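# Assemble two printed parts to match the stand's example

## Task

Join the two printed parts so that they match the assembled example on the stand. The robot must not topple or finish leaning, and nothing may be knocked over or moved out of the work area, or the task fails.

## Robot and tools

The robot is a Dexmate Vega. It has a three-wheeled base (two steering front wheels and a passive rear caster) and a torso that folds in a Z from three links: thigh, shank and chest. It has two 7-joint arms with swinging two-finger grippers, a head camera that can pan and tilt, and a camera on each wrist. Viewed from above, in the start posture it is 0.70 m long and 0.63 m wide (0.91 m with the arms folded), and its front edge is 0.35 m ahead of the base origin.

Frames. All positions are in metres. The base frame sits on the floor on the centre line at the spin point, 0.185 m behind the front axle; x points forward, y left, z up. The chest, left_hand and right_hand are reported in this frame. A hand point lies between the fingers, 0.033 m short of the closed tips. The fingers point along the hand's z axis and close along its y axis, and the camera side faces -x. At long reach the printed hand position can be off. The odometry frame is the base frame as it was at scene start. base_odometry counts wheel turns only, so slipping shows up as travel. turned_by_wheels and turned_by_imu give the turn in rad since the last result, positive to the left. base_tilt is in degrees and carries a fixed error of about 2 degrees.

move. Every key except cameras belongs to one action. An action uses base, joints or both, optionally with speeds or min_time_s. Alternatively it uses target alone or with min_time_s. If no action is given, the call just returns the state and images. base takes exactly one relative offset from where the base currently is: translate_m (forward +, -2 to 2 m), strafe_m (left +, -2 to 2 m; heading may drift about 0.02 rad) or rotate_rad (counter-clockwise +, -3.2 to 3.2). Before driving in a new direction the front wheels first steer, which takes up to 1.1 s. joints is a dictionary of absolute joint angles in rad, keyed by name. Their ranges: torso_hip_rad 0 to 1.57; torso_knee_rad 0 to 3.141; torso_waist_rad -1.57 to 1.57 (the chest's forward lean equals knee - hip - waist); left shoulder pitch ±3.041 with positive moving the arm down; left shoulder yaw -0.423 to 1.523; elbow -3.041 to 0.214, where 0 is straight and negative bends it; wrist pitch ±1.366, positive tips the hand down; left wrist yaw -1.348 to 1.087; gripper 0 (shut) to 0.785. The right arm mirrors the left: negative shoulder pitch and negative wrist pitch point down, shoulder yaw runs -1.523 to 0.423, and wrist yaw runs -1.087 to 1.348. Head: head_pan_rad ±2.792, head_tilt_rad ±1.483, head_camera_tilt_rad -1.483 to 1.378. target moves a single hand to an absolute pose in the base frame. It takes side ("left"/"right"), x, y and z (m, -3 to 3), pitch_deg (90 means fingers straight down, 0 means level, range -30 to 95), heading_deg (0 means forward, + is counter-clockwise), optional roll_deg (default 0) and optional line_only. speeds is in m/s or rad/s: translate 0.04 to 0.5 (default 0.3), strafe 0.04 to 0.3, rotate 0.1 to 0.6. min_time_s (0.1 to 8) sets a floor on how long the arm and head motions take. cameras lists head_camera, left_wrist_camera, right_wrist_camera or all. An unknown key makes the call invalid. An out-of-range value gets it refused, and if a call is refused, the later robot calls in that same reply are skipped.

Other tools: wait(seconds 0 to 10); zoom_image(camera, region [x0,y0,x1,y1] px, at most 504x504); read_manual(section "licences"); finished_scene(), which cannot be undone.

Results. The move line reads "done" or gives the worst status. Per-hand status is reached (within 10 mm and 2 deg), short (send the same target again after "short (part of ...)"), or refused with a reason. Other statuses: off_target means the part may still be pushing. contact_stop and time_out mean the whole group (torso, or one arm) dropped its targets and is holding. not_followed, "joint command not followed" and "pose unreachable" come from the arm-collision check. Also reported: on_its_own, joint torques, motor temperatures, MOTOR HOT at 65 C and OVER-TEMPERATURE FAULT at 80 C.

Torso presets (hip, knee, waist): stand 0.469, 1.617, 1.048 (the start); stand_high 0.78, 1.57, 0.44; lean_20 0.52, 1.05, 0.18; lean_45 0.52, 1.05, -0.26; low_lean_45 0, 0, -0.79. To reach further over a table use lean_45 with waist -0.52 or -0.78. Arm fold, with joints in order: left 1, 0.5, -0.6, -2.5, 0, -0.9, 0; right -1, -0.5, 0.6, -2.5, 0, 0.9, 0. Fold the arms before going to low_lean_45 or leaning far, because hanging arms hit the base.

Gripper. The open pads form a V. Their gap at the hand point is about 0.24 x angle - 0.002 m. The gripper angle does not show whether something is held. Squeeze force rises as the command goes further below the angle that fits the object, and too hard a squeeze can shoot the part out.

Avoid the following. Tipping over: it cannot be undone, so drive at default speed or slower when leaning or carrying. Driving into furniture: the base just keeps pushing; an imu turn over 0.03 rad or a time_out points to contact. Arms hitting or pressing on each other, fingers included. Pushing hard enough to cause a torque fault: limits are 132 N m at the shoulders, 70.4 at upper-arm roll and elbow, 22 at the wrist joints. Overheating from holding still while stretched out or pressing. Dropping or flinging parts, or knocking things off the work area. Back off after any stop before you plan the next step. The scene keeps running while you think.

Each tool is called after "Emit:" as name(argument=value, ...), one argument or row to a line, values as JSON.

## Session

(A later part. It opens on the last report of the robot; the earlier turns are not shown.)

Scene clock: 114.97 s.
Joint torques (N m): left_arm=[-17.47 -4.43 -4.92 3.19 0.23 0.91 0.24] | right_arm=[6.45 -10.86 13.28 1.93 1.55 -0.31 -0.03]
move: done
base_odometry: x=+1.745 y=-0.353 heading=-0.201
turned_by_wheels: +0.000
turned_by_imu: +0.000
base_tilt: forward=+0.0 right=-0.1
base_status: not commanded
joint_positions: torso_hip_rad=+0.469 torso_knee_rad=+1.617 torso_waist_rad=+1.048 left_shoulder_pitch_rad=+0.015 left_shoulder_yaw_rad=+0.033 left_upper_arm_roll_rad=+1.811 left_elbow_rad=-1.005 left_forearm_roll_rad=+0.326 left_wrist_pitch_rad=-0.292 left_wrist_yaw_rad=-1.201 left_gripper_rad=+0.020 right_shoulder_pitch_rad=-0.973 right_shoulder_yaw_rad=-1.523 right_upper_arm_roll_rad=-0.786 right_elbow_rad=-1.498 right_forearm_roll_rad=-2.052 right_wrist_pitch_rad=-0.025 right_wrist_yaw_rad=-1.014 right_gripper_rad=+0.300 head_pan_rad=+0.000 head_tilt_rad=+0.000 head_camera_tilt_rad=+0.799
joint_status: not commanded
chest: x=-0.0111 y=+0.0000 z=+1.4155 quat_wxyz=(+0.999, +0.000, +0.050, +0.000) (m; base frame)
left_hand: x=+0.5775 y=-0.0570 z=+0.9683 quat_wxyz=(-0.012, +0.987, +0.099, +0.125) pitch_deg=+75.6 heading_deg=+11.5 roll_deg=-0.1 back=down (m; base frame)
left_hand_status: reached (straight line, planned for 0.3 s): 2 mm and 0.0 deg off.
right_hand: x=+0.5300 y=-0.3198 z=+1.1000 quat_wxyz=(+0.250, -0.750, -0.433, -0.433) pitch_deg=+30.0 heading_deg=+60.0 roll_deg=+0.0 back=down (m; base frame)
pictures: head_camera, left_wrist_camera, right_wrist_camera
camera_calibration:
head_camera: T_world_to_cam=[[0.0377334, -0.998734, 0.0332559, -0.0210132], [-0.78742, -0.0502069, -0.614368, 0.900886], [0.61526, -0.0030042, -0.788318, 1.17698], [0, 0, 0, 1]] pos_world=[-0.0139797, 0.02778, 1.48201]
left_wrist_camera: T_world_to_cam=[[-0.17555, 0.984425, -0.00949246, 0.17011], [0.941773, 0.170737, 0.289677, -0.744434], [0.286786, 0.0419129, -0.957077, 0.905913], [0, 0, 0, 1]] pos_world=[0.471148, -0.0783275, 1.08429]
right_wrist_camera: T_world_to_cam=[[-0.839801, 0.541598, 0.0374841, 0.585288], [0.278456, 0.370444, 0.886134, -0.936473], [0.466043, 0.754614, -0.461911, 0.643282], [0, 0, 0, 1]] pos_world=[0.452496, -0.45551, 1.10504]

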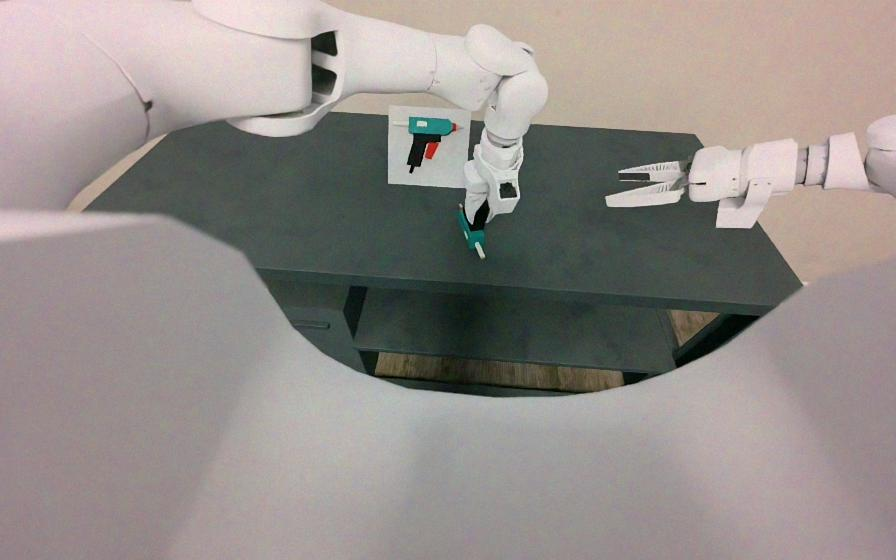

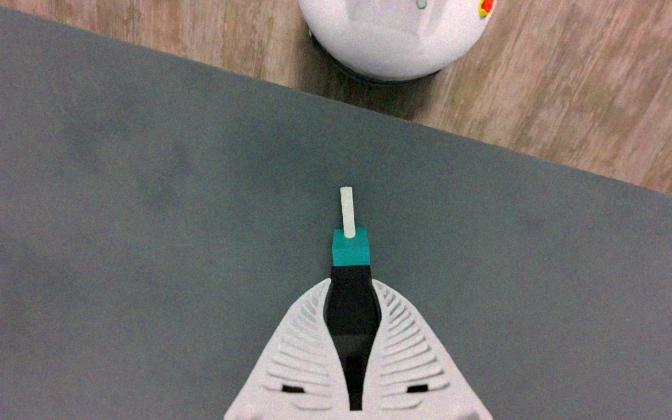

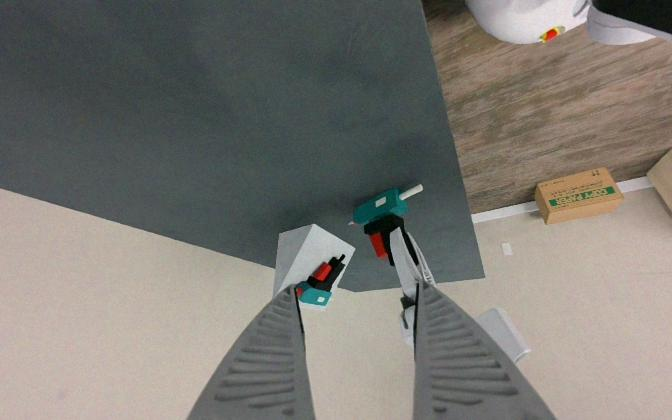

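Emit:
move(
  target={"side":"left","x":0.5775,"y":-0.0569,"z":0.957,"pitch_deg":75.6,"heading_deg":11.5},
)

Emit:
move(
  target={"side":"left","x":0.5775,"y":-0.0569,"z":0.950,"pitch_deg":75.6,"heading_deg":11.5},
  cameras=["all"],
)

Emit:
zoom_image(
  camera="right_wrist_camera",
  region=[345, 170, 435, 270],
)

Emit:
zoom_image(
  camera="left_wrist_camera",
  region=[295, 170, 415, 300],
)

Scene clock: 116.23 s.
Joint torques (N m): left_arm=[-19.43 -3.48 -4.72 3.58 -0.13 -0.76 0.31] | right_arm=[6.48 -11.66 13.99 1.7 0.69 -1.11 -0.12]
move: done
base_odometry: x=+1.745 y=-0.353 heading=-0.201
turned_by_wheels: +0.000
turned_by_imu: +0.000
base_tilt: forward=+0.0 right=-0.1
base_status: not commanded
joint_positions: torso_hip_rad=+0.469 torso_knee_rad=+1.617 torso_waist_rad=+1.048 left_shoulder_pitch_rad=+0.029 left_shoulder_yaw_rad=+0.022 left_upper_arm_roll_rad=+1.818 left_elbow_rad=-0.984 left_forearm_roll_rad=+0.336 left_wrist_pitch_rad=-0.295 left_wrist_yaw_rad=-1.185 left_gripper_rad=+0.020 right_shoulder_pitch_rad=-0.973 right_shoulder_yaw_rad=-1.523 right_upper_arm_roll_rad=-0.786 right_elbow_rad=-1.498 right_forearm_roll_rad=-2.052 right_wrist_pitch_rad=-0.025 right_wrist_yaw_rad=-1.014 right_gripper_rad=+0.300 head_pan_rad=+0.000 head_tilt_rad=+0.000 head_camera_tilt_rad=+0.799
joint_status: not commanded
chest: x=-0.0111 y=+0.0000 z=+1.4155 quat_wxyz=(+0.999, +0.000, +0.050, +0.000) (m; base frame)
left_hand: x=+0.5776 y=-0.0569 z=+0.9594 quat_wxyz=(-0.012, +0.987, +0.099, +0.125) pitch_deg=+75.6 heading_deg=+11.5 roll_deg=+0.0 back=down (m; base frame)
left_hand_status: reached (straight line, planned for 0.3 s): 2 mm and 0.0 deg off.
right_hand: x=+0.5300 y=-0.3198 z=+1.1000 quat_wxyz=(+0.250, -0.750, -0.433, -0.433) pitch_deg=+30.0 heading_deg=+60.0 roll_deg=+0.0 back=down (m; base frame)
pictures: none

Scene clock: 117.13 s.
Joint torques (N m): left_arm=[-1.94 0.45 4.83 3.51 0.01 -0.54 0.83] | right_arm=[5.6 -8.64 13.27 1.3 0.9 -0.75 -0.11]
move: done
base_odometry: x=+1.745 y=-0.353 heading=-0.201
turned_by_wheels: +0.000
turned_by_imu: +0.000
base_tilt: forward=-0.1 right=-0.1
base_status: not commanded
joint_positions: torso_hip_rad=+0.469 torso_knee_rad=+1.617 torso_waist_rad=+1.048 left_shoulder_pitch_rad=+0.039 left_shoulder_yaw_rad=+0.014 left_upper_arm_roll_rad=+1.824 left_elbow_rad=-0.966 left_forearm_roll_rad=+0.343 left_wrist_pitch_rad=-0.298 left_wrist_yaw_rad=-1.173 left_gripper_rad=+0.020 right_shoulder_pitch_rad=-0.973 right_shoulder_yaw_rad=-1.523 right_upper_arm_roll_rad=-0.786 right_elbow_rad=-1.498 right_forearm_roll_rad=-2.052 right_wrist_pitch_rad=-0.025 right_wrist_yaw_rad=-1.014 right_gripper_rad=+0.300 head_pan_rad=+0.000 head_tilt_rad=+0.000 head_camera_tilt_rad=+0.799
joint_status: not commanded
chest: x=-0.0117 y=+0.0000 z=+1.4155 quat_wxyz=(+0.999, +0.000, +0.050, +0.000) (m; base frame)
left_hand: x=+0.5776 y=-0.0573 z=+0.9534 quat_wxyz=(-0.012, +0.987, +0.100, +0.125) pitch_deg=+75.5 heading_deg=+11.3 roll_deg=-0.2 back=down (m; base frame)
left_hand_status: reached (straight line, planned for 0.3 s): 3 mm and 0.1 deg off.
right_hand: x=+0.5297 y=-0.3198 z=+1.1004 quat_wxyz=(+0.250, -0.750, -0.433, -0.433) pitch_deg=+30.0 heading_deg=+60.0 roll_deg=+0.0 back=down (m; base frame)
pictures: head_camera, left_wrist_camera, right_wrist_camera
camera_calibration:
head_camera: T_world_to_cam=[[0.0377099, -0.998734, 0.0332831, -0.0210314], [-0.786979, -0.0502073, -0.614934, 0.901263], [0.615827, -0.00300393, -0.787876, 1.1767], [0, 0, 0, 1]] pos_world=[-0.0145755, 0.02778, 1.48201]
left_wrist_camera: T_world_to_cam=[[-0.175472, 0.984431, -0.0102246, 0.170892], [0.941397, 0.170822, 0.290848, -0.740999], [0.288066, 0.0414101, -0.956715, 0.890466], [0, 0, 0, 1]] pos_world=[0.471048, -0.0785275, 1.06919]
right_wrist_camera: T_world_to_cam=[[-0.839794, 0.541651, 0.0368811, 0.585626], [0.277853, 0.370442, 0.886324, -0.936655], [0.466416, 0.754577, -0.461594, 0.643118], [0, 0, 0, 1]] pos_world=[0.452097, -0.45551, 1.10544]

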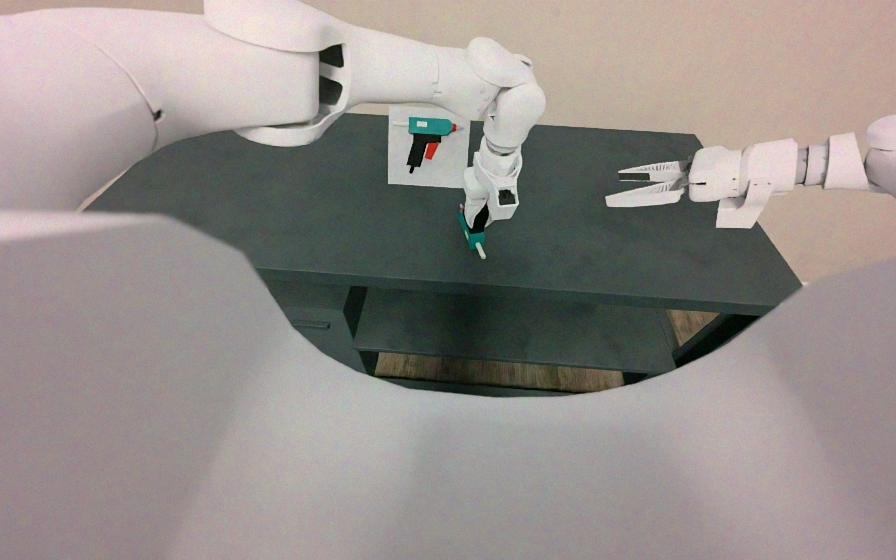

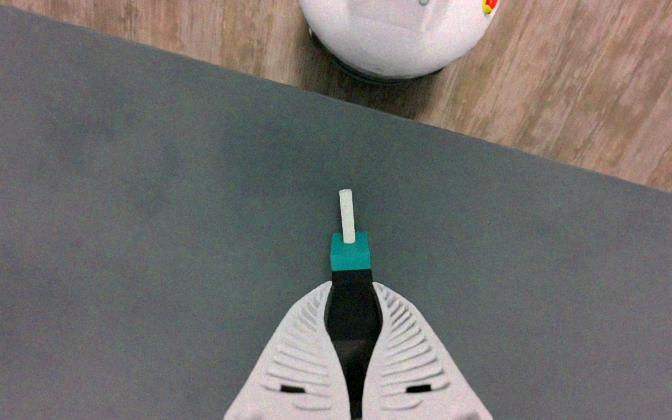

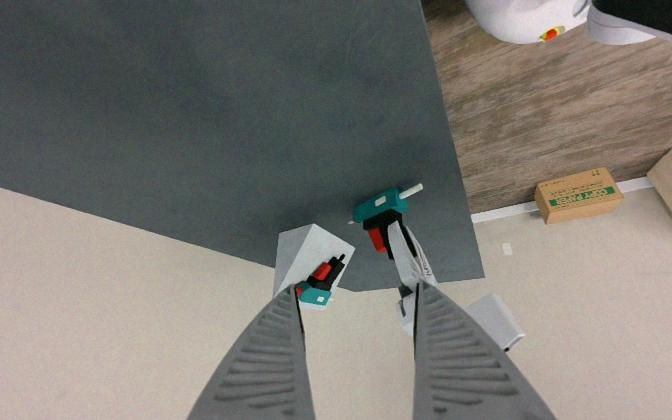

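Scaled by 5.040 from the camera's 672x420 image, which has a finer 960x600 frame.

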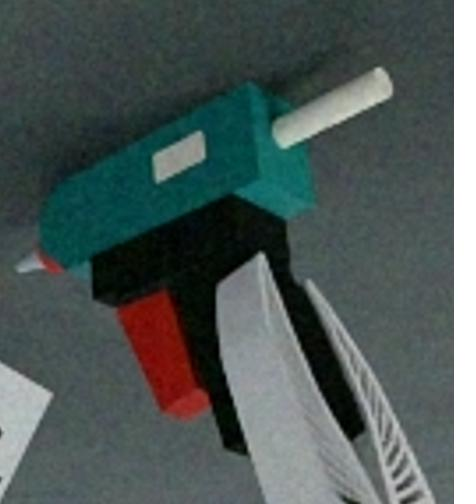

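Scaled by 3.877 from the camera's 672x420 image, which has a finer 960x600 frame.

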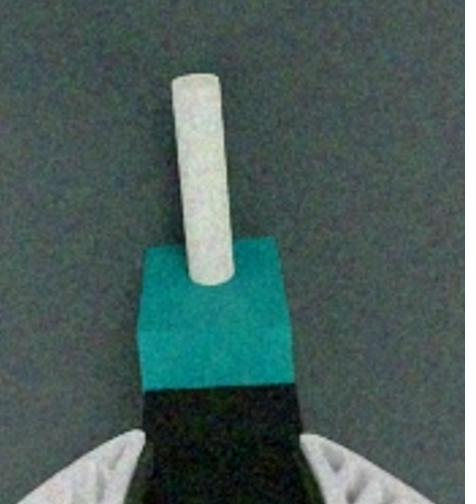

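Emit:
move(
  target={"side":"left","x":0.5775,"y":-0.0569,"z":0.955,"pitch_deg":75.6,"heading_deg":11.5},
)

Emit:
move(
  joints={"left_gripper_rad":0.25},
)

Emit:
move(
  target={"side":"left","x":0.545,"y":-0.064,"z":1.06,"pitch_deg":75.6,"heading_deg":11.5},
  cameras=["all"],
)

Emit:
zoom_image(
  camera="right_wrist_camera",
  region=[345, 170, 435, 270],
)

Emit:
zoom_image(
  camera="left_wrist_camera",
  region=[295, 150, 455, 350],
)

Scene clock: 118.00 s.
Joint torques (N m): left_arm=[-21.14 0.56 -9.36 0.65 -0.55 0.38 -0.35] | right_arm=[5.9 -9.75 15.04 2.51 1.15 -0.15 -0.35]
move: done
base_odometry: x=+1.745 y=-0.353 heading=-0.201
turned_by_wheels: +0.000
turned_by_imu: +0.000
base_tilt: forward=-0.1 right=-0.1
base_status: not commanded
joint_positions: torso_hip_rad=+0.469 torso_knee_rad=+1.617 torso_waist_rad=+1.048 left_shoulder_pitch_rad=+0.038 left_shoulder_yaw_rad=+0.014 left_upper_arm_roll_rad=+1.823 left_elbow_rad=-0.966 left_forearm_roll_rad=+0.341 left_wrist_pitch_rad=-0.300 left_wrist_yaw_rad=-1.175 left_gripper_rad=+0.020 right_shoulder_pitch_rad=-0.973 right_shoulder_yaw_rad=-1.523 right_upper_arm_roll_rad=-0.786 right_elbow_rad=-1.498 right_forearm_roll_rad=-2.052 right_wrist_pitch_rad=-0.025 right_wrist_yaw_rad=-1.014 right_gripper_rad=+0.300 head_pan_rad=+0.000 head_tilt_rad=+0.000 head_camera_tilt_rad=+0.799
joint_status: not commanded
chest: x=-0.0117 y=+0.0000 z=+1.4155 quat_wxyz=(+0.999, +0.000, +0.050, +0.000) (m; base frame)
left_hand: x=+0.5775 y=-0.0570 z=+0.9540 quat_wxyz=(-0.013, +0.987, +0.099, +0.125) pitch_deg=+75.6 heading_deg=+11.5 roll_deg=+0.0 back=down (m; base frame)
left_hand_status: reached (straight line, planned for 0.1 s): 1 mm and 0.0 deg off.
right_hand: x=+0.5297 y=-0.3198 z=+1.1004 quat_wxyz=(+0.250, -0.750, -0.433, -0.433) pitch_deg=+30.0 heading_deg=+60.0 roll_deg=+0.0 back=down (m; base frame)
pictures: none

Scene clock: 118.73 s.
Joint torques (N m): left_arm=[-25.07 -0.22 -11.63 0.61 -0.01 0.34 0.1] | right_arm=[7.2 -10.27 12.4 3.27 1.42 -0.64 -0.33]
move: done
base_odometry: x=+1.745 y=-0.353 heading=-0.201
turned_by_wheels: +0.000
turned_by_imu: +0.000
base_tilt: forward=+0.0 right=-0.1
base_status: not commanded
joint_positions: torso_hip_rad=+0.469 torso_knee_rad=+1.617 torso_waist_rad=+1.048 left_shoulder_pitch_rad=+0.037 left_shoulder_yaw_rad=+0.015 left_upper_arm_roll_rad=+1.823 left_elbow_rad=-0.967 left_forearm_roll_rad=+0.340 left_wrist_pitch_rad=-0.300 left_wrist_yaw_rad=-1.177 left_gripper_rad=+0.250 right_shoulder_pitch_rad=-0.973 right_shoulder_yaw_rad=-1.523 right_upper_arm_roll_rad=-0.786 right_elbow_rad=-1.498 right_forearm_roll_rad=-2.052 right_wrist_pitch_rad=-0.025 right_wrist_yaw_rad=-1.014 right_gripper_rad=+0.300 head_pan_rad=+0.000 head_tilt_rad=+0.000 head_camera_tilt_rad=+0.799
joint_status: all done
chest: x=-0.0115 y=+0.0000 z=+1.4155 quat_wxyz=(+0.999, +0.000, +0.050, +0.000) (m; base frame)
left_hand: x=+0.5776 y=-0.0569 z=+0.9545 quat_wxyz=(-0.013, +0.987, +0.099, +0.125) pitch_deg=+75.6 heading_deg=+11.5 roll_deg=+0.0 back=down (m; base frame)
right_hand: x=+0.5298 y=-0.3198 z=+1.1002 quat_wxyz=(+0.250, -0.750, -0.433, -0.433) pitch_deg=+30.0 heading_deg=+60.0 roll_deg=+0.0 back=down (m; base frame)
pictures: none

Scene clock: 121.70 s.
Joint torques (N m): left_arm=[-25.85 2.84 -12.97 1.49 -0.03 0.76 -0.38] | right_arm=[6.96 -10.02 12.95 1.08 1.08 -1.45 -0.34]
move: done
base_odometry: x=+1.745 y=-0.353 heading=-0.201
turned_by_wheels: +0.000
turned_by_imu: +0.000
base_tilt: forward=+0.0 right=-0.1
base_status: not commanded
joint_positions: torso_hip_rad=+0.469 torso_knee_rad=+1.617 torso_waist_rad=+1.048 left_shoulder_pitch_rad=-0.151 left_shoulder_yaw_rad=+0.145 left_upper_arm_roll_rad=+1.775 left_elbow_rad=-1.327 left_forearm_roll_rad=+0.188 left_wrist_pitch_rad=-0.147 left_wrist_yaw_rad=-1.346 left_gripper_rad=+0.250 right_shoulder_pitch_rad=-0.973 right_shoulder_yaw_rad=-1.523 right_upper_arm_roll_rad=-0.786 right_elbow_rad=-1.498 right_forearm_roll_rad=-2.052 right_wrist_pitch_rad=-0.025 right_wrist_yaw_rad=-1.014 right_gripper_rad=+0.300 head_pan_rad=+0.000 head_tilt_rad=+0.000 head_camera_tilt_rad=+0.799
joint_status: not commanded
chest: x=-0.0115 y=+0.0000 z=+1.4155 quat_wxyz=(+0.999, +0.000, +0.050, +0.000) (m; base frame)
left_hand: x=+0.5457 y=-0.0641 z=+1.0582 quat_wxyz=(-0.012, +0.987, +0.099, +0.125) pitch_deg=+75.6 heading_deg=+11.4 roll_deg=-0.1 back=down (m; base frame)
left_hand_status: reached (straight line, planned for 1.5 s): 2 mm and 0.0 deg off.
right_hand: x=+0.5298 y=-0.3198 z=+1.1002 quat_wxyz=(+0.250, -0.750, -0.433, -0.433) pitch_deg=+30.0 heading_deg=+60.0 roll_deg=+0.0 back=down (m; base frame)
pictures: head_camera, left_wrist_camera, right_wrist_camera
camera_calibration:
head_camera: T_world_to_cam=[[0.0377206, -0.998734, 0.0332687, -0.0210173], [-0.7872, -0.0502059, -0.614651, 0.900996], [0.615544, -0.00300406, -0.788097, 1.1769], [0, 0, 0, 1]] pos_world=[-0.0143776, 0.02778, 1.48201]
left_wrist_camera: T_world_to_cam=[[-0.175355, 0.984457, -0.00974117, 0.172579], [0.941808, 0.170624, 0.289629, -0.739285], [0.28679, 0.0416137, -0.957089, 1.00136], [0, 0, 0, 1]] pos_world=[0.439348, -0.0854274, 1.17419]
right_wrist_camera: T_world_to_cam=[[-0.839822, 0.541592, 0.0371089, 0.585535], [0.278063, 0.370456, 0.886252, -0.936543], [0.466239, 0.754613, -0.461714, 0.643161], [0, 0, 0, 1]] pos_world=[0.452297, -0.45551, 1.10524]

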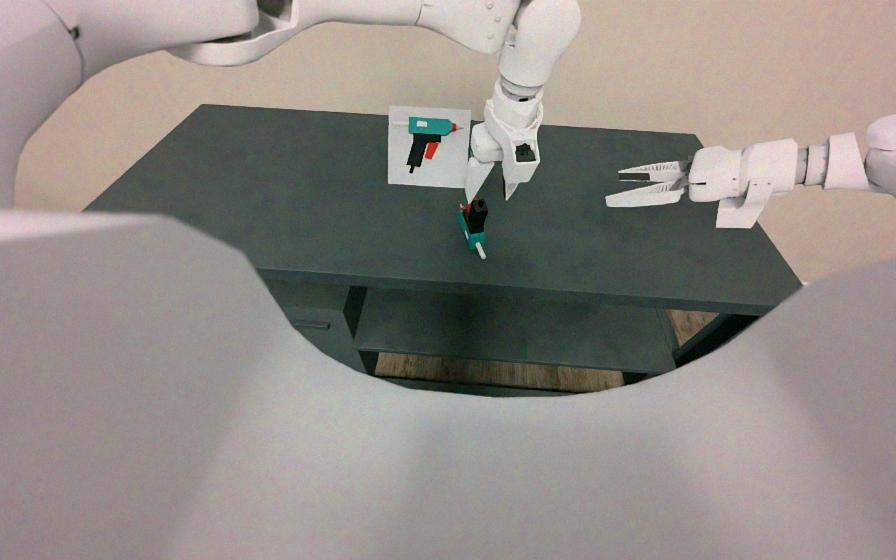

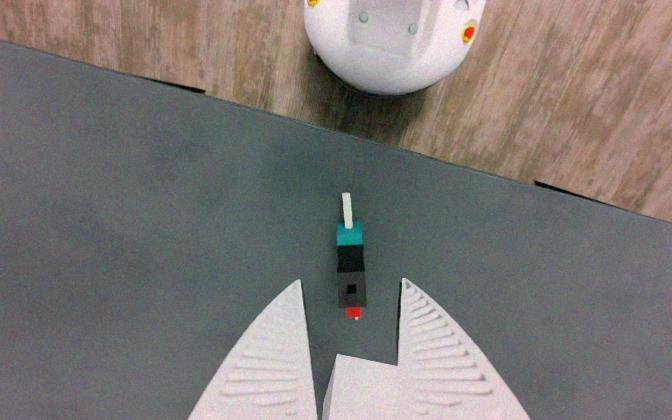

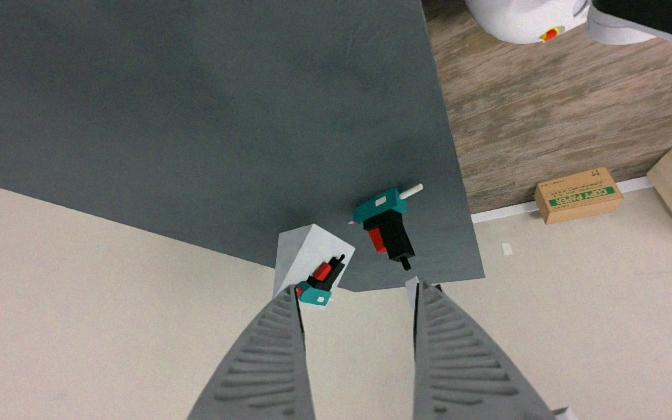

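Scaled by 5.040 from the camera's 672x420 image, which has a finer 960x600 frame.

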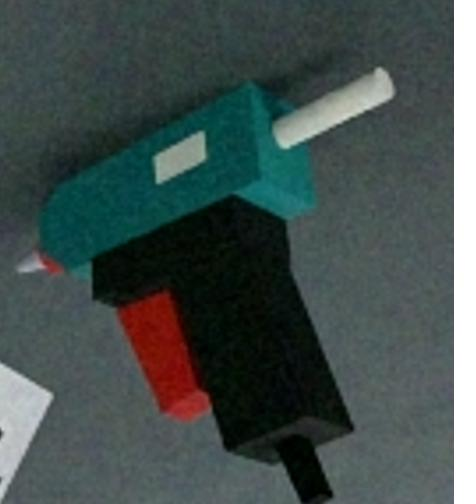

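Scaled by 2.520 from the camera's 672x420 image, which has a finer 960x600 frame.

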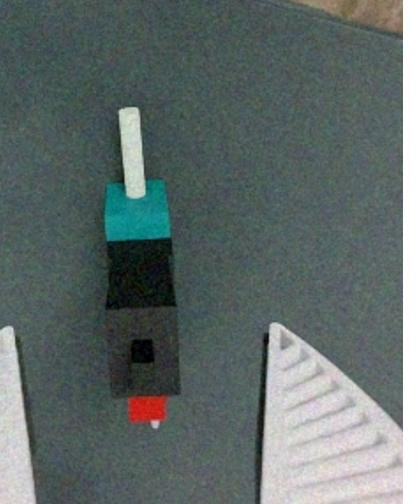

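Emit:
finished_scene(
)

The scene is finished: the task was done.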